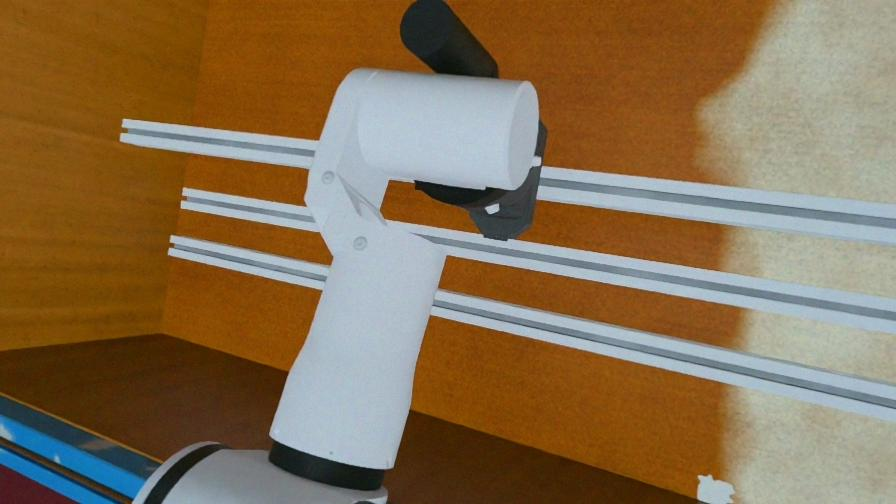

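Call:
move:
  target: {"side": "left", "x": 0.521, "y": 0.234, "z": 0.32, "quat_wxyz": [0.9997, 0.026, 0, 0.003]}
  min_time_s: 1.8

Call:
move:
  target: {"side": "left", "x": 0.521, "y": 0.234, "z": 0.306, "quat_wxyz": [0.9997, 0.026, 0, 0.003]}
  min_time_s: 1

Call:
move:
  target: {"side": "left", "x": 0.521, "y": 0.234, "z": 0.302, "quat_wxyz": [0.9997, 0.026, 0, 0.003]}
  min_time_s: 1
  cameras: ["left_wrist_camera", "head_camera"]

Scene clock: 1157.17 s.
Joint torques (N m): left_arm=[-10.17 4.94 -0.02 -7.96 0.04 -0.04 0.68] | right_arm=[25.18 -4.01 -0.77 8.57 -0.18 1.47 -0.58]
External joint torques (N m): left_arm=[-2.54 1.88 -0.13 -1.42 0.11 0.05 0.68] | right_arm=[-1.08 -0.45 1.03 0.39 0 0.14 -0.54]
Wrist force (N): left_arm=[-1.4 -0.8 -17.9] | right_arm=[-0.4 -3.9 -11.1]
Wrist torque (N m): left_arm=[-0.17 -0.32 0.25] | right_arm=[0.05 -0.24 -0.28]
Wrist force, peak (N): left_arm=[-1.4 -1.1 -18.4] | right_arm=[-0.2 -3.9 -11.5]
move: done
base_odometry: x=+0.586 y=-0.739 heading=-0.046
lidar_m: 0.17 0.18 0.26 0.74 2.42 1.70 1.59 1.64 2.15 4.80 0.25 0.17
base_status: not commanded
joint_positions: torso_squat_rad=+0.600 torso_shift_rad=+0.250 torso_pitch_rad=+1.200 torso_yaw_rad=+0.001 left_shoulder_pitch_rad=-1.234 left_shoulder_roll_rad=+0.244 left_shoulder_yaw_rad=+0.307 left_elbow_rad=-1.027 left_forearm_roll_rad=-0.042 left_wrist_pitch_rad=+1.047 left_hand_roll_rad=+0.048 left_gripper_m=+0.031 right_shoulder_pitch_rad=+0.600 right_shoulder_roll_rad=-0.250 right_shoulder_yaw_rad=+0.004 right_elbow_rad=-1.000 right_forearm_roll_rad=-0.043 right_wrist_pitch_rad=-0.006 right_hand_roll_rad=+0.044 right_gripper_m=+0.100 head_pan_rad=+0.520 head_tilt_rad=+0.400
joint_status: all done
wheel_motors_off: 0
motor_effort: left_wheel=+7(8) right_wheel=-8(11)
chest: x=+0.2035 y=+0.0003 z=+0.9523 quat_wxyz=(+0.825, +0.000, +0.565, +0.001) (m; base frame)
left_hand: x=+0.5199 y=+0.2338 z=+0.3206 quat_wxyz=(+1.000, +0.026, +0.000, +0.003) (m; base frame)
left_hand_status: reached (checked arc, planned for 1.8 s): 1 mm and 0.0 deg off.
right_hand: x=-0.3429 y=-0.4066 z=+0.7034 quat_wxyz=(+0.916, -0.110, +0.379, +0.078) (m; base frame)
camera_calibration:
head_camera: T_world_to_cam=[[0.151587, -0.894927, -0.419675, 0.367021], [-0.988278, -0.145006, -0.0477521, 0.498123], [-0.0181207, 0.421994, -0.906418, 0.858448], [0, 0, 0, 1]] pos_world=[0.452204, 0.0384281, 0.955929]
left_wrist_camera: T_world_to_cam=[[0.999065, 0.0247825, 0.0354153, -0.537194], [0.00715921, -0.902876, 0.429842, 0.101539], [0.0426282, -0.429187, -0.902209, 0.446307], [0, 0, 0, 1]] pos_world=[0.51694, 0.296539, 0.378042]
right_wrist_camera: T_world_to_cam=[[-0.709262, -0.0435451, 0.703599, -0.754132], [0.111466, 0.978607, 0.172928, 0.344673], [-0.696077, 0.201078, -0.689234, 0.401964], [0, 0, 0, 1]] pos_world=[-0.293498, -0.450965, 0.748051]

Scene clock: 1158.50 s.
Joint torques (N m): left_arm=[-10.32 4.74 0.49 -7.29 -0.32 0.03 0.71] | right_arm=[24.7 -3.09 -1.4 8.68 -0.04 1.37 -0.15]
External joint torques (N m): left_arm=[-2.3 1.51 0.39 -1.21 -0.26 0.12 0.71] | right_arm=[-1.57 0.46 0.4 0.5 0.15 0.05 -0.12]
Wrist force (N): left_arm=[-1.6 -0.7 -17.7] | right_arm=[-0.3 -3.7 -11.5]
Wrist torque (N m): left_arm=[-0.77 -0.29 0.17] | right_arm=[0.03 -0.26 -0.28]
Wrist force, peak (N): left_arm=[-1.6 -0.9 -18.3] | right_arm=[-0.3 -3.9 -11.5]
move: done
base_odometry: x=+0.586 y=-0.739 heading=-0.046
lidar_m: 0.16 0.17 0.25 0.74 2.41 1.69 1.59 1.63 2.15 4.80 0.24 0.17
base_status: not commanded
joint_positions: torso_squat_rad=+0.600 torso_shift_rad=+0.250 torso_pitch_rad=+1.200 torso_yaw_rad=+0.001 left_shoulder_pitch_rad=-1.282 left_shoulder_roll_rad=+0.261 left_shoulder_yaw_rad=+0.308 left_elbow_rad=-0.893 left_forearm_roll_rad=-0.042 left_wrist_pitch_rad=+0.964 left_hand_roll_rad=+0.054 left_gripper_m=+0.031 right_shoulder_pitch_rad=+0.600 right_shoulder_roll_rad=-0.250 right_shoulder_yaw_rad=+0.004 right_elbow_rad=-1.000 right_forearm_roll_rad=-0.043 right_wrist_pitch_rad=-0.006 right_hand_roll_rad=+0.044 right_gripper_m=+0.100 head_pan_rad=+0.520 head_tilt_rad=+0.400
joint_status: all done
wheel_motors_off: 0
motor_effort: left_wheel=+8(8) right_wheel=-9(11)
chest: x=+0.2035 y=+0.0003 z=+0.9523 quat_wxyz=(+0.825, +0.000, +0.565, +0.001) (m; base frame)
left_hand: x=+0.5201 y=+0.2337 z=+0.3061 quat_wxyz=(+1.000, +0.026, +0.000, +0.003) (m; base frame)
left_hand_status: reached (checked arc, planned for 1.0 s): 1 mm and 0.0 deg off.
right_hand: x=-0.3429 y=-0.4066 z=+0.7034 quat_wxyz=(+0.916, -0.110, +0.379, +0.078) (m; base frame)
camera_calibration:
head_camera: T_world_to_cam=[[0.151587, -0.894927, -0.419675, 0.367021], [-0.988278, -0.145006, -0.0477521, 0.498123], [-0.0181207, 0.421994, -0.906418, 0.858448], [0, 0, 0, 1]] pos_world=[0.452204, 0.0384281, 0.955929]
left_wrist_camera: T_world_to_cam=[[0.999077, 0.0247572, 0.0350959, -0.536761], [0.00726416, -0.902778, 0.430045, 0.107523], [0.0423305, -0.429393, -0.902125, 0.433358], [0, 0, 0, 1]] pos_world=[0.517141, 0.296439, 0.363542]
right_wrist_camera: T_world_to_cam=[[-0.709262, -0.0435451, 0.703599, -0.754203], [0.111466, 0.978607, 0.172928, 0.344685], [-0.696077, 0.201078, -0.689234, 0.401895], [0, 0, 0, 1]] pos_world=[-0.293598, -0.450965, 0.748051]

Scene clock: 1159.83 s.
Joint torques (N m): left_arm=[-11.41 6.37 0.94 -6.26 -0.66 -3.08 0.47] | right_arm=[25.24 -3.52 -1.26 8.51 0.01 1.37 -0.15]
External joint torques (N m): left_arm=[-3.25 3.09 0.83 -0.32 -0.59 -2.99 0.47] | right_arm=[-1.02 0.04 0.54 0.33 0.19 0.05 -0.11]
Wrist force (N): left_arm=[-15.9 1.1 19.1] | right_arm=[-0.3 -3.9 -11.3]
Wrist torque (N m): left_arm=[-1.26 -0.59 0.07] | right_arm=[0.05 -0.25 -0.28]
Wrist force, peak (N): left_arm=[-16.2 0.9 20.0] | right_arm=[-0.3 -3.9 -11.4]
move: done
base_odometry: x=+0.586 y=-0.739 heading=-0.046
lidar_m: 0.17 0.17 0.25 0.74 2.41 1.70 1.59 1.63 2.15 4.80 0.24 0.18
base_status: not commanded
joint_positions: torso_squat_rad=+0.600 torso_shift_rad=+0.250 torso_pitch_rad=+1.200 torso_yaw_rad=+0.001 left_shoulder_pitch_rad=-1.297 left_shoulder_roll_rad=+0.266 left_shoulder_yaw_rad=+0.308 left_elbow_rad=-0.853 left_forearm_roll_rad=-0.043 left_wrist_pitch_rad=+0.940 left_hand_roll_rad=+0.056 left_gripper_m=+0.031 right_shoulder_pitch_rad=+0.600 right_shoulder_roll_rad=-0.250 right_shoulder_yaw_rad=+0.004 right_elbow_rad=-1.000 right_forearm_roll_rad=-0.043 right_wrist_pitch_rad=-0.006 right_hand_roll_rad=+0.044 right_gripper_m=+0.100 head_pan_rad=+0.520 head_tilt_rad=+0.400
joint_status: all done
wheel_motors_off: 0
motor_effort: left_wheel=+8(8) right_wheel=-6(11)
chest: x=+0.2032 y=+0.0003 z=+0.9525 quat_wxyz=(+0.825, +0.000, +0.565, +0.001) (m; base frame)
left_hand: x=+0.5200 y=+0.2338 z=+0.3027 quat_wxyz=(+1.000, +0.026, +0.000, +0.003) (m; base frame)
left_hand_status: reached (checked arc, planned for 1.0 s): 1 mm and 0.0 deg off.
right_hand: x=-0.3431 y=-0.4066 z=+0.7033 quat_wxyz=(+0.916, -0.110, +0.379, +0.078) (m; base frame)
pictures: head_camera, left_wrist_camera
camera_calibration:
head_camera: T_world_to_cam=[[0.151876, -0.894878, -0.419675, 0.367101], [-0.988242, -0.145054, -0.0483351, 0.498387], [-0.0176214, 0.422081, -0.906387, 0.858546], [0, 0, 0, 1]] pos_world=[0.451902, 0.0384276, 0.956327]
left_wrist_camera: T_world_to_cam=[[0.999072, 0.0248873, 0.0351485, -0.536596], [0.00736287, -0.902815, 0.429965, 0.108974], [0.0424332, -0.429308, -0.902161, 0.43023], [0, 0, 0, 1]] pos_world=[0.51704, 0.296439, 0.360142]

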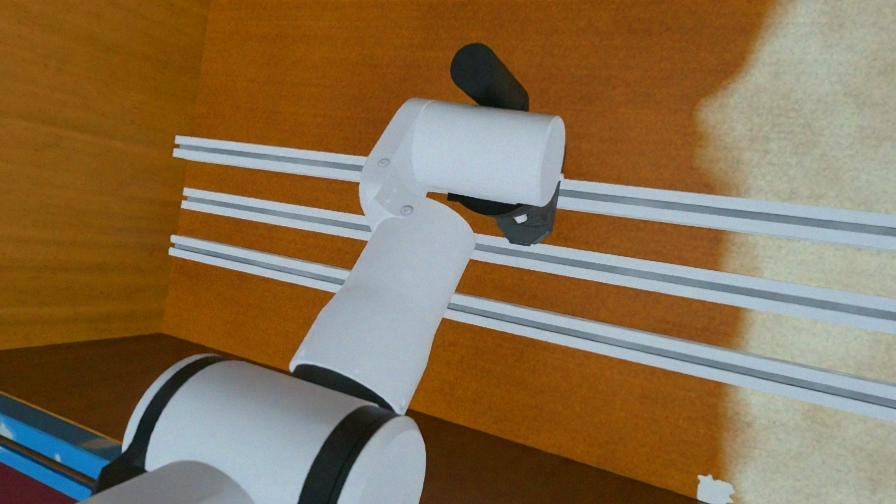

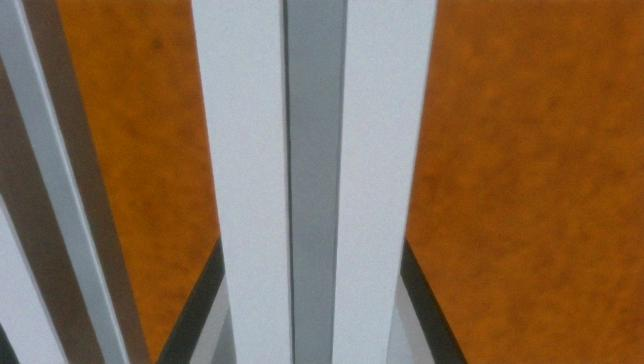

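Call:
move:
  target: {"side": "left", "x": 0.521, "y": 0.234, "z": 0.303, "quat_wxyz": [0.9997, 0.026, 0, 0.003]}
  min_time_s: 0.5

Call:
move:
  joints: {"left_gripper_m": 0.048}
  cameras: ["left_wrist_camera"]

Scene clock: 1164.47 s.
Joint torques (N m): left_arm=[-11.45 5.98 0.78 -6.04 -0.79 -2.9 0.91] | right_arm=[24.54 -3.47 -1.1 8.45 -0.23 1.37 -0.19]
External joint torques (N m): left_arm=[-3.28 2.69 0.68 -0.1 -0.73 -2.81 0.91] | right_arm=[-1.72 0.08 0.7 0.27 -0.04 0.05 -0.15]
Wrist force (N): left_arm=[-15.9 1.3 18.7] | right_arm=[-0.2 -3.8 -11.2]
Wrist torque (N m): left_arm=[-1.26 -0.59 0.07] | right_arm=[0.04 -0.23 -0.28]
Wrist force, peak (N): left_arm=[-15.8 1.1 19.8] | right_arm=[-0.4 -3.9 -11.6]
move: done
base_odometry: x=+0.586 y=-0.739 heading=-0.046
lidar_m: 0.17 0.18 0.25 0.73 2.41 1.70 1.58 1.62 2.15 4.81 0.24 0.17
base_status: not commanded
joint_positions: torso_squat_rad=+0.600 torso_shift_rad=+0.250 torso_pitch_rad=+1.200 torso_yaw_rad=+0.001 left_shoulder_pitch_rad=-1.299 left_shoulder_roll_rad=+0.266 left_shoulder_yaw_rad=+0.308 left_elbow_rad=-0.850 left_forearm_roll_rad=-0.043 left_wrist_pitch_rad=+0.941 left_hand_roll_rad=+0.056 left_gripper_m=+0.031 right_shoulder_pitch_rad=+0.600 right_shoulder_roll_rad=-0.250 right_shoulder_yaw_rad=+0.004 right_elbow_rad=-1.000 right_forearm_roll_rad=-0.043 right_wrist_pitch_rad=-0.006 right_hand_roll_rad=+0.044 right_gripper_m=+0.100 head_pan_rad=+0.520 head_tilt_rad=+0.400
joint_status: all done
wheel_motors_off: 0
motor_effort: left_wheel=+7(8) right_wheel=-7(11)
chest: x=+0.2032 y=+0.0003 z=+0.9525 quat_wxyz=(+0.825, +0.000, +0.565, +0.001) (m; base frame)
left_hand: x=+0.5201 y=+0.2337 z=+0.3027 quat_wxyz=(+1.000, +0.026, +0.001, +0.003) (m; base frame)
left_hand_status: reached (checked arc, planned for 0.5 s): 1 mm and 0.1 deg off.
right_hand: x=-0.3431 y=-0.4066 z=+0.7033 quat_wxyz=(+0.916, -0.110, +0.379, +0.078) (m; base frame)
camera_calibration:
head_camera: T_world_to_cam=[[0.151966, -0.894871, -0.419657, 0.367043], [-0.98823, -0.145093, -0.0484622, 0.498504], [-0.0175219, 0.422082, -0.906388, 0.858502], [0, 0, 0, 1]] pos_world=[0.451902, 0.0384275, 0.956327]
left_wrist_camera: T_world_to_cam=[[0.999126, 0.0248492, 0.0336265, -0.536166], [0.00798437, -0.902826, 0.429932, 0.108666], [0.0410423, -0.429288, -0.902235, 0.430968], [0, 0, 0, 1]] pos_world=[0.517142, 0.296439, 0.360145]
right_wrist_camera: T_world_to_cam=[[-0.709738, -0.0436903, 0.703109, -0.754041], [0.111304, 0.978584, 0.173161, 0.34448], [-0.695617, 0.201158, -0.689676, 0.402258], [0, 0, 0, 1]] pos_world=[-0.293696, -0.450964, 0.74795]

Scene clock: 1165.17 s.
Joint torques (N m): left_arm=[-8.67 4.22 0.17 -5.47 -0.36 -1.38 0.52] | right_arm=[24.62 -3.57 -1.16 8.66 -0.15 1.44 -0.29]
External joint torques (N m): left_arm=[-0.48 0.92 0.06 0.47 -0.29 -1.29 0.52] | right_arm=[-1.64 -0.02 0.64 0.48 0.03 0.12 -0.25]
Wrist force (N): left_arm=[-6.1 -0.1 3.2] | right_arm=[-0.4 -3.6 -11.4]
Wrist torque (N m): left_arm=[-0.40 -0.50 0.18] | right_arm=[0.03 -0.25 -0.28]
Wrist force, peak (N): left_arm=[-16.3 0.2 20.8] | right_arm=[-0.4 -4.0 -11.4]
move: done
base_odometry: x=+0.586 y=-0.739 heading=-0.046
lidar_m: 0.16 0.18 0.25 0.74 2.42 1.71 1.59 1.63 2.16 4.80 0.25 0.18
base_status: not commanded
joint_positions: torso_squat_rad=+0.600 torso_shift_rad=+0.250 torso_pitch_rad=+1.200 torso_yaw_rad=+0.001 left_shoulder_pitch_rad=-1.300 left_shoulder_roll_rad=+0.267 left_shoulder_yaw_rad=+0.308 left_elbow_rad=-0.851 left_forearm_roll_rad=-0.043 left_wrist_pitch_rad=+0.941 left_hand_roll_rad=+0.056 left_gripper_m=+0.048 right_shoulder_pitch_rad=+0.600 right_shoulder_roll_rad=-0.250 right_shoulder_yaw_rad=+0.004 right_elbow_rad=-1.000 right_forearm_roll_rad=-0.043 right_wrist_pitch_rad=-0.006 right_hand_roll_rad=+0.044 right_gripper_m=+0.100 head_pan_rad=+0.520 head_tilt_rad=+0.400
joint_status: all done
wheel_motors_off: 0
motor_effort: left_wheel=+9(10) right_wheel=-7(10)
chest: x=+0.2032 y=+0.0003 z=+0.9525 quat_wxyz=(+0.825, +0.000, +0.565, +0.001) (m; base frame)
left_hand: x=+0.5208 y=+0.2338 z=+0.3030 quat_wxyz=(+1.000, +0.026, +0.000, +0.003) (m; base frame)
right_hand: x=-0.3431 y=-0.4066 z=+0.7032 quat_wxyz=(+0.916, -0.110, +0.378, +0.078) (m; base frame)
pictures: left_wrist_camera
camera_calibration:
left_wrist_camera: T_world_to_cam=[[0.999077, 0.0247492, 0.0351012, -0.537348], [0.00726407, -0.902875, 0.429843, 0.108995], [0.0423303, -0.429191, -0.902221, 0.430417], [0, 0, 0, 1]] pos_world=[0.517841, 0.296439, 0.360342]

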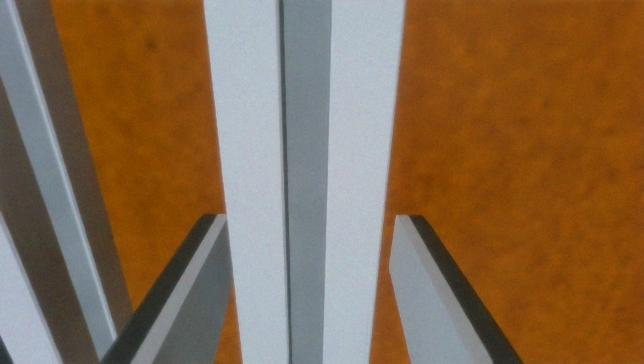

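Call:
move:
  target: {"side": "left", "x": 0.517, "y": 0.234, "z": 0.312, "quat_wxyz": [0.9997, 0.026, 0, 0.003]}
  min_time_s: 0.7
  cameras: ["left_wrist_camera"]

Call:
move:
  target: {"side": "left", "x": 0.517, "y": 0.234, "z": 0.42, "quat_wxyz": [1, 0, 0, 0]}
  min_time_s: 1.5

Call:
move:
  joints: {"torso_squat_rad": 0.7, "torso_pitch_rad": 1.0, "torso_shift_rad": 0.2, "head_pan_rad": 0.0, "head_tilt_rad": 0.4}
  min_time_s: 1.5

Call:
move:
  target: {"side": "left", "x": 0.51, "y": 0.22, "z": 0.70, "quat_wxyz": [0.9239, 0, -0.3827, 0]}
  min_time_s: 1.8

Call:
move:
  target: {"side": "left", "x": 0.45, "y": 0.22, "z": 0.80, "quat_wxyz": [0.7071, 0, -0.7071, 0]}
  min_time_s: 1.8
  cameras: ["head_camera"]

Scene clock: 1173.23 s.
Joint torques (N m): left_arm=[-6.91 2.02 -1.14 -6.85 -0.24 0.1 -0.17] | right_arm=[24.82 -3.41 -1.49 8.77 0.03 1.4 -0.23]
External joint torques (N m): left_arm=[0.78 -1.08 -1.25 -0.57 -0.17 0.19 -0.17] | right_arm=[-1.45 0.14 0.31 0.59 0.22 0.08 -0.19]
Wrist force (N): left_arm=[-1.2 -0.1 -8.6] | right_arm=[-0.5 -3.9 -11.3]
Wrist torque (N m): left_arm=[-0.30 -0.30 0.22] | right_arm=[0.06 -0.28 -0.28]
Wrist force, peak (N): left_arm=[-7.4 -0.5 5.6] | right_arm=[-0.1 -3.9 -11.6]
move: done
base_odometry: x=+0.586 y=-0.739 heading=-0.046
lidar_m: 0.17 0.18 0.25 0.74 2.41 1.71 1.59 1.63 2.15 4.80 0.24 0.18
base_status: not commanded
joint_positions: torso_squat_rad=+0.600 torso_shift_rad=+0.250 torso_pitch_rad=+1.200 torso_yaw_rad=+0.001 left_shoulder_pitch_rad=-1.251 left_shoulder_roll_rad=+0.251 left_shoulder_yaw_rad=+0.307 left_elbow_rad=-0.961 left_forearm_roll_rad=-0.043 left_wrist_pitch_rad=+1.000 left_hand_roll_rad=+0.052 left_gripper_m=+0.048 right_shoulder_pitch_rad=+0.600 right_shoulder_roll_rad=-0.250 right_shoulder_yaw_rad=+0.004 right_elbow_rad=-1.000 right_forearm_roll_rad=-0.043 right_wrist_pitch_rad=-0.006 right_hand_roll_rad=+0.044 right_gripper_m=+0.100 head_pan_rad=+0.520 head_tilt_rad=+0.400
joint_status: all done
wheel_motors_off: 0
motor_effort: left_wheel=+9(10) right_wheel=-9(10)
chest: x=+0.2033 y=+0.0003 z=+0.9524 quat_wxyz=(+0.825, +0.000, +0.565, +0.001) (m; base frame)
left_hand: x=+0.5170 y=+0.2341 z=+0.3118 quat_wxyz=(+1.000, +0.026, +0.000, +0.003) (m; base frame)
left_hand_status: reached (checked arc, planned for 0.7 s): 0 mm and 0.0 deg off.
right_hand: x=-0.3430 y=-0.4066 z=+0.7033 quat_wxyz=(+0.916, -0.110, +0.379, +0.078) (m; base frame)
pictures: left_wrist_camera
camera_calibration:
left_wrist_camera: T_world_to_cam=[[0.999065, 0.0252705, 0.0350865, -0.534015], [0.00775998, -0.903056, 0.429452, 0.105499], [0.0425376, -0.428778, -0.902408, 0.43862], [0, 0, 0, 1]] pos_world=[0.514039, 0.296837, 0.369244]

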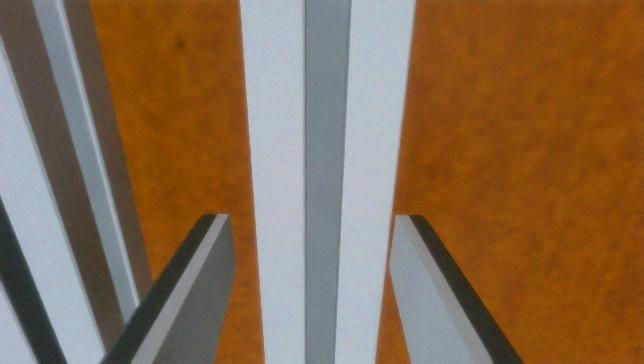

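Scene clock: 1175.07 s.
Joint torques (N m): left_arm=[-5.75 1.6 0.14 -8.61 0.05 -0.05 -0.01] | right_arm=[25.35 -3.42 -1.64 8.57 -0.02 1.46 -0.3]
External joint torques (N m): left_arm=[0.46 -1.14 -0.08 -0.51 0.04 0.05 -0.01] | right_arm=[-0.92 0.13 0.16 0.39 0.16 0.14 -0.26]
Wrist force (N): left_arm=[-0.7 -0.3 -8.7] | right_arm=[-0.2 -3.9 -11.2]
Wrist torque (N m): left_arm=[-0.24 -0.16 0.18] | right_arm=[0.04 -0.23 -0.28]
Wrist force, peak (N): left_arm=[1.3 0.0 -11.1] | right_arm=[-0.4 -3.9 -11.5]
move: done
base_odometry: x=+0.586 y=-0.739 heading=-0.046
lidar_m: 0.16 0.17 0.26 0.74 2.41 1.70 1.58 1.63 2.15 4.80 0.24 0.17
base_status: not commanded
joint_positions: torso_squat_rad=+0.600 torso_shift_rad=+0.250 torso_pitch_rad=+1.200 torso_yaw_rad=+0.001 left_shoulder_pitch_rad=-1.065 left_shoulder_roll_rad=+0.191 left_shoulder_yaw_rad=+0.334 left_elbow_rad=-1.636 left_forearm_roll_rad=+0.021 left_wrist_pitch_rad=+1.481 left_hand_roll_rad=-0.031 left_gripper_m=+0.048 right_shoulder_pitch_rad=+0.600 right_shoulder_roll_rad=-0.250 right_shoulder_yaw_rad=+0.004 right_elbow_rad=-1.000 right_forearm_roll_rad=-0.043 right_wrist_pitch_rad=-0.006 right_hand_roll_rad=+0.044 right_gripper_m=+0.100 head_pan_rad=+0.520 head_tilt_rad=+0.400
joint_status: all done
wheel_motors_off: 0
motor_effort: left_wheel=+7(9) right_wheel=-8(10)
chest: x=+0.2033 y=+0.0003 z=+0.9524 quat_wxyz=(+0.825, +0.000, +0.565, +0.001) (m; base frame)
left_hand: x=+0.5172 y=+0.2341 z=+0.4195 quat_wxyz=(+1.000, +0.000, +0.000, +0.000) (m; base frame)
left_hand_status: reached (checked arc, planned for 1.5 s): 1 mm and 0.0 deg off.
right_hand: x=-0.3430 y=-0.4066 z=+0.7033 quat_wxyz=(+0.916, -0.110, +0.379, +0.078) (m; base frame)
camera_calibration:
head_camera: T_world_to_cam=[[0.151795, -0.894922, -0.419611, 0.367021], [-0.988253, -0.145027, -0.0481976, 0.498354], [-0.0177219, 0.421998, -0.906424, 0.858541], [0, 0, 0, 1]] pos_world=[0.452003, 0.038428, 0.956228]
left_wrist_camera: T_world_to_cam=[[0.999215, 0.0206687, 0.0337821, -0.536344], [0.00210645, -0.87954, 0.47582, 0.0370703], [0.0395473, -0.475376, -0.878894, 0.538325], [0, 0, 0, 1]] pos_world=[0.514556, 0.299597, 0.47361]
right_wrist_camera: T_world_to_cam=[[-0.709632, -0.0436495, 0.703219, -0.754003], [0.111359, 0.978586, 0.173116, 0.34452], [-0.695717, 0.201158, -0.689575, 0.402223], [0, 0, 0, 1]] pos_world=[-0.293597, -0.450964, 0.74795]

Scene clock: 1176.87 s.
Joint torques (N m): left_arm=[-9.91 2.46 1.48 -8.84 0 -0.34 0] | right_arm=[23.97 -4.71 -1.72 7.02 -0.01 1.14 -0.34]
External joint torques (N m): left_arm=[0.06 -1.48 1.34 -0.15 -0.02 0.12 0.02] | right_arm=[-0.99 -0.02 0.5 0.25 0.14 0.13 -0.31]
Wrist force (N): left_arm=[-1.8 -0.2 -8.5] | right_arm=[-1.4 -3.7 -11.8]
Wrist torque (N m): left_arm=[-0.23 -0.22 0.23] | right_arm=[0.05 -0.28 -0.27]
Wrist force, peak (N): left_arm=[-2.1 -0.3 -9.0] | right_arm=[-1.3 -3.9 -12.0]
move: done
base_odometry: x=+0.586 y=-0.739 heading=-0.046
lidar_m: 0.17 0.18 0.25 0.73 2.42 1.69 1.59 1.63 2.15 4.81 0.24 0.17
base_status: not commanded
joint_positions: torso_squat_rad=+0.700 torso_shift_rad=+0.200 torso_pitch_rad=+1.000 torso_yaw_rad=+0.001 left_shoulder_pitch_rad=-1.065 left_shoulder_roll_rad=+0.191 left_shoulder_yaw_rad=+0.334 left_elbow_rad=-1.636 left_forearm_roll_rad=+0.021 left_wrist_pitch_rad=+1.481 left_hand_roll_rad=-0.031 left_gripper_m=+0.048 right_shoulder_pitch_rad=+0.600 right_shoulder_roll_rad=-0.250 right_shoulder_yaw_rad=+0.004 right_elbow_rad=-1.000 right_forearm_roll_rad=-0.043 right_wrist_pitch_rad=-0.006 right_hand_roll_rad=+0.044 right_gripper_m=+0.100 head_pan_rad=+0.000 head_tilt_rad=+0.400
joint_status: all done
wheel_motors_off: 0
motor_effort: left_wheel=+8(8) right_wheel=-7(11)
chest: x=+0.1388 y=+0.0003 z=+0.9724 quat_wxyz=(+0.878, +0.000, +0.480, +0.001) (m; base frame)
left_hand: x=+0.5521 y=+0.2341 z=+0.5123 quat_wxyz=(+0.995, +0.000, -0.099, +0.000) (m; base frame)
right_hand: x=-0.3473 y=-0.4066 z=+0.6198 quat_wxyz=(+0.949, -0.118, +0.285, +0.067) (m; base frame)
camera_calibration:
head_camera: T_world_to_cam=[[-0.0397963, -0.9983, 0.0425898, -0.0265798], [-0.975552, 0.029599, -0.217767, 0.599265], [0.216136, -0.0502149, -0.975071, 0.907715], [0, 0, 0, 1]] pos_world=[0.387366, 0.0013085, 1.01672]
left_wrist_camera: T_world_to_cam=[[0.972642, 0.0207681, 0.231378, -0.661018], [-0.0922559, -0.879557, 0.466764, 0.0496508], [0.213203, -0.47534, -0.853578, 0.509736], [0, 0, 0, 1]] pos_world=[0.538837, 0.299697, 0.564869]
right_wrist_camera: T_world_to_cam=[[-0.835012, -0.0437204, 0.548492, -0.646062], [0.0747594, 0.97858, 0.191815, 0.335152], [-0.545129, 0.201173, -0.813857, 0.470966], [0, 0, 0, 1]] pos_world=[-0.307788, -0.450964, 0.673372]

Scene clock: 1179.00 s.
Joint torques (N m): left_arm=[-2.61 -0.97 -1.67 -9.45 -0.21 -1.7 -0.17] | right_arm=[23.49 -4.35 -1.77 7.38 0.03 1.12 -0.16]
External joint torques (N m): left_arm=[0.12 -1.25 -1.38 -0.53 -0.29 -0.32 -0.13] | right_arm=[-1.47 0.34 0.45 0.62 0.18 0.11 -0.13]
Wrist force (N): left_arm=[-5.7 0.3 -7.4] | right_arm=[-1.4 -3.7 -12.1]
Wrist torque (N m): left_arm=[-0.26 -0.50 0.24] | right_arm=[0.04 -0.30 -0.28]
Wrist force, peak (N): left_arm=[-6.1 0.3 -7.6] | right_arm=[-1.4 -3.8 -12.1]
move: done
base_odometry: x=+0.586 y=-0.739 heading=-0.046
lidar_m: 0.16 0.18 0.25 0.74 2.42 1.70 1.59 1.63 2.15 4.81 0.24 0.17
base_status: not commanded
joint_positions: torso_squat_rad=+0.700 torso_shift_rad=+0.200 torso_pitch_rad=+1.000 torso_yaw_rad=+0.001 left_shoulder_pitch_rad=-0.588 left_shoulder_roll_rad=+0.000 left_shoulder_yaw_rad=+0.210 left_elbow_rad=-2.580 left_forearm_roll_rad=+0.001 left_wrist_pitch_rad=+1.343 left_hand_roll_rad=-0.058 left_gripper_m=+0.048 right_shoulder_pitch_rad=+0.600 right_shoulder_roll_rad=-0.250 right_shoulder_yaw_rad=+0.004 right_elbow_rad=-1.000 right_forearm_roll_rad=-0.043 right_wrist_pitch_rad=-0.006 right_hand_roll_rad=+0.044 right_gripper_m=+0.100 head_pan_rad=+0.000 head_tilt_rad=+0.400
joint_status: all done
wheel_motors_off: 0
motor_effort: left_wheel=+7(8) right_wheel=-7(11)
chest: x=+0.1388 y=+0.0003 z=+0.9724 quat_wxyz=(+0.878, +0.000, +0.480, +0.001) (m; base frame)
left_hand: x=+0.5100 y=+0.2201 z=+0.7000 quat_wxyz=(+0.924, +0.000, -0.383, +0.000) (m; base frame)
left_hand_status: reached (checked arc, planned for 1.8 s): 0 mm and 0.0 deg off.
right_hand: x=-0.3473 y=-0.4066 z=+0.6198 quat_wxyz=(+0.949, -0.118, +0.285, +0.067) (m; base frame)
camera_calibration:
head_camera: T_world_to_cam=[[-0.0399149, -0.998292, 0.0426659, -0.0266109], [-0.975547, 0.029698, -0.217775, 0.599271], [0.216136, -0.0503151, -0.975066, 0.90771], [0, 0, 0, 1]] pos_world=[0.387367, 0.00130888, 1.01672]
left_wrist_camera: T_world_to_cam=[[0.682329, 0.0207853, 0.73075, -0.864664], [-0.335118, -0.879489, 0.337928, 0.159908], [0.64971, -0.475465, -0.593135, 0.267291], [0, 0, 0, 1]] pos_world=[0.469911, 0.285697, 0.736355]
right_wrist_camera: T_world_to_cam=[[-0.835008, -0.0436673, 0.548503, -0.646044], [0.074805, 0.978582, 0.191785, 0.335187], [-0.545129, 0.201173, -0.813857, 0.470966], [0, 0, 0, 1]] pos_world=[-0.307788, -0.450964, 0.673372]

Scene clock: 1181.13 s.
Joint torques (N m): left_arm=[5.38 0.99 -0.94 -9.51 0.01 -2.08 -0.26] | right_arm=[23.78 -4.14 -1.68 7.16 -0.18 1.16 -0.34]
External joint torques (N m): left_arm=[0.69 0.66 -1.09 0.22 0.04 -0.23 -0.21] | right_arm=[-1.18 0.55 0.53 0.4 -0.03 0.14 -0.31]
Wrist force (N): left_arm=[-6.8 0.0 -2.7] | right_arm=[-1.3 -3.7 -12.0]
Wrist torque (N m): left_arm=[-0.19 -0.53 0.30] | right_arm=[0.04 -0.28 -0.27]
Wrist force, peak (N): left_arm=[-5.8 0.1 -7.3] | right_arm=[-1.4 -3.7 -12.2]
move: done
base_odometry: x=+0.586 y=-0.739 heading=-0.046
lidar_m: 0.17 0.18 0.25 0.74 2.41 1.70 1.58 1.64 2.15 4.81 0.24 0.17
base_status: not commanded
joint_positions: torso_squat_rad=+0.700 torso_shift_rad=+0.200 torso_pitch_rad=+1.000 torso_yaw_rad=+0.001 left_shoulder_pitch_rad=+0.129 left_shoulder_roll_rad=+0.018 left_shoulder_yaw_rad=-0.052 left_elbow_rad=-2.546 left_forearm_roll_rad=+0.112 left_wrist_pitch_rad=-0.147 left_hand_roll_rad=-0.111 left_gripper_m=+0.048 right_shoulder_pitch_rad=+0.600 right_shoulder_roll_rad=-0.250 right_shoulder_yaw_rad=+0.004 right_elbow_rad=-1.000 right_forearm_roll_rad=-0.043 right_wrist_pitch_rad=-0.006 right_hand_roll_rad=+0.044 right_gripper_m=+0.100 head_pan_rad=+0.000 head_tilt_rad=+0.400
joint_status: all done
wheel_motors_off: 0
motor_effort: left_wheel=+8(8) right_wheel=-7(11)
chest: x=+0.1388 y=+0.0003 z=+0.9724 quat_wxyz=(+0.878, +0.000, +0.480, +0.001) (m; base frame)
left_hand: x=+0.4500 y=+0.2201 z=+0.8000 quat_wxyz=(+0.707, +0.000, -0.707, +0.000) (m; base frame)
left_hand_status: reached (checked arc, planned for 1.8 s): 0 mm and 0.0 deg off.
right_hand: x=-0.3473 y=-0.4066 z=+0.6198 quat_wxyz=(+0.949, -0.118, +0.285, +0.067) (m; base frame)
pictures: head_camera
camera_calibration:
head_camera: T_world_to_cam=[[-0.0399149, -0.998292, 0.0426659, -0.0266109], [-0.975547, 0.029698, -0.217775, 0.599271], [0.216136, -0.0503151, -0.975066, 0.90771], [0, 0, 0, 1]] pos_world=[0.387367, 0.00130888, 1.01672]

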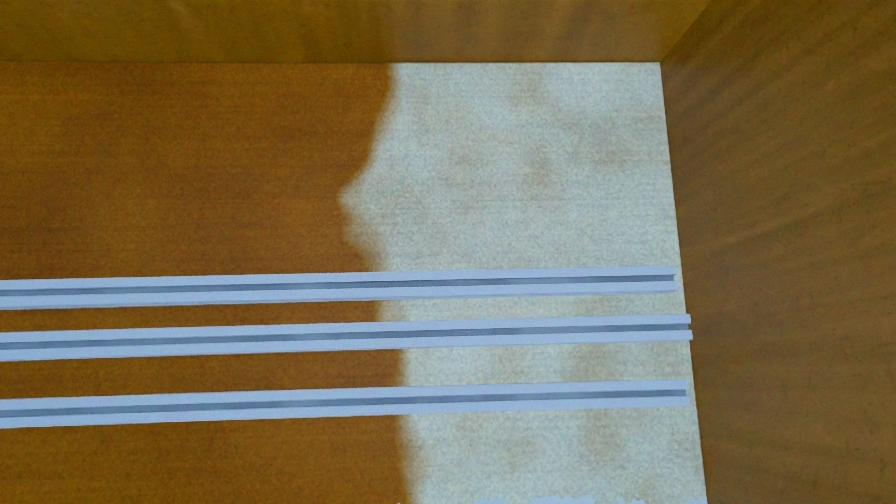

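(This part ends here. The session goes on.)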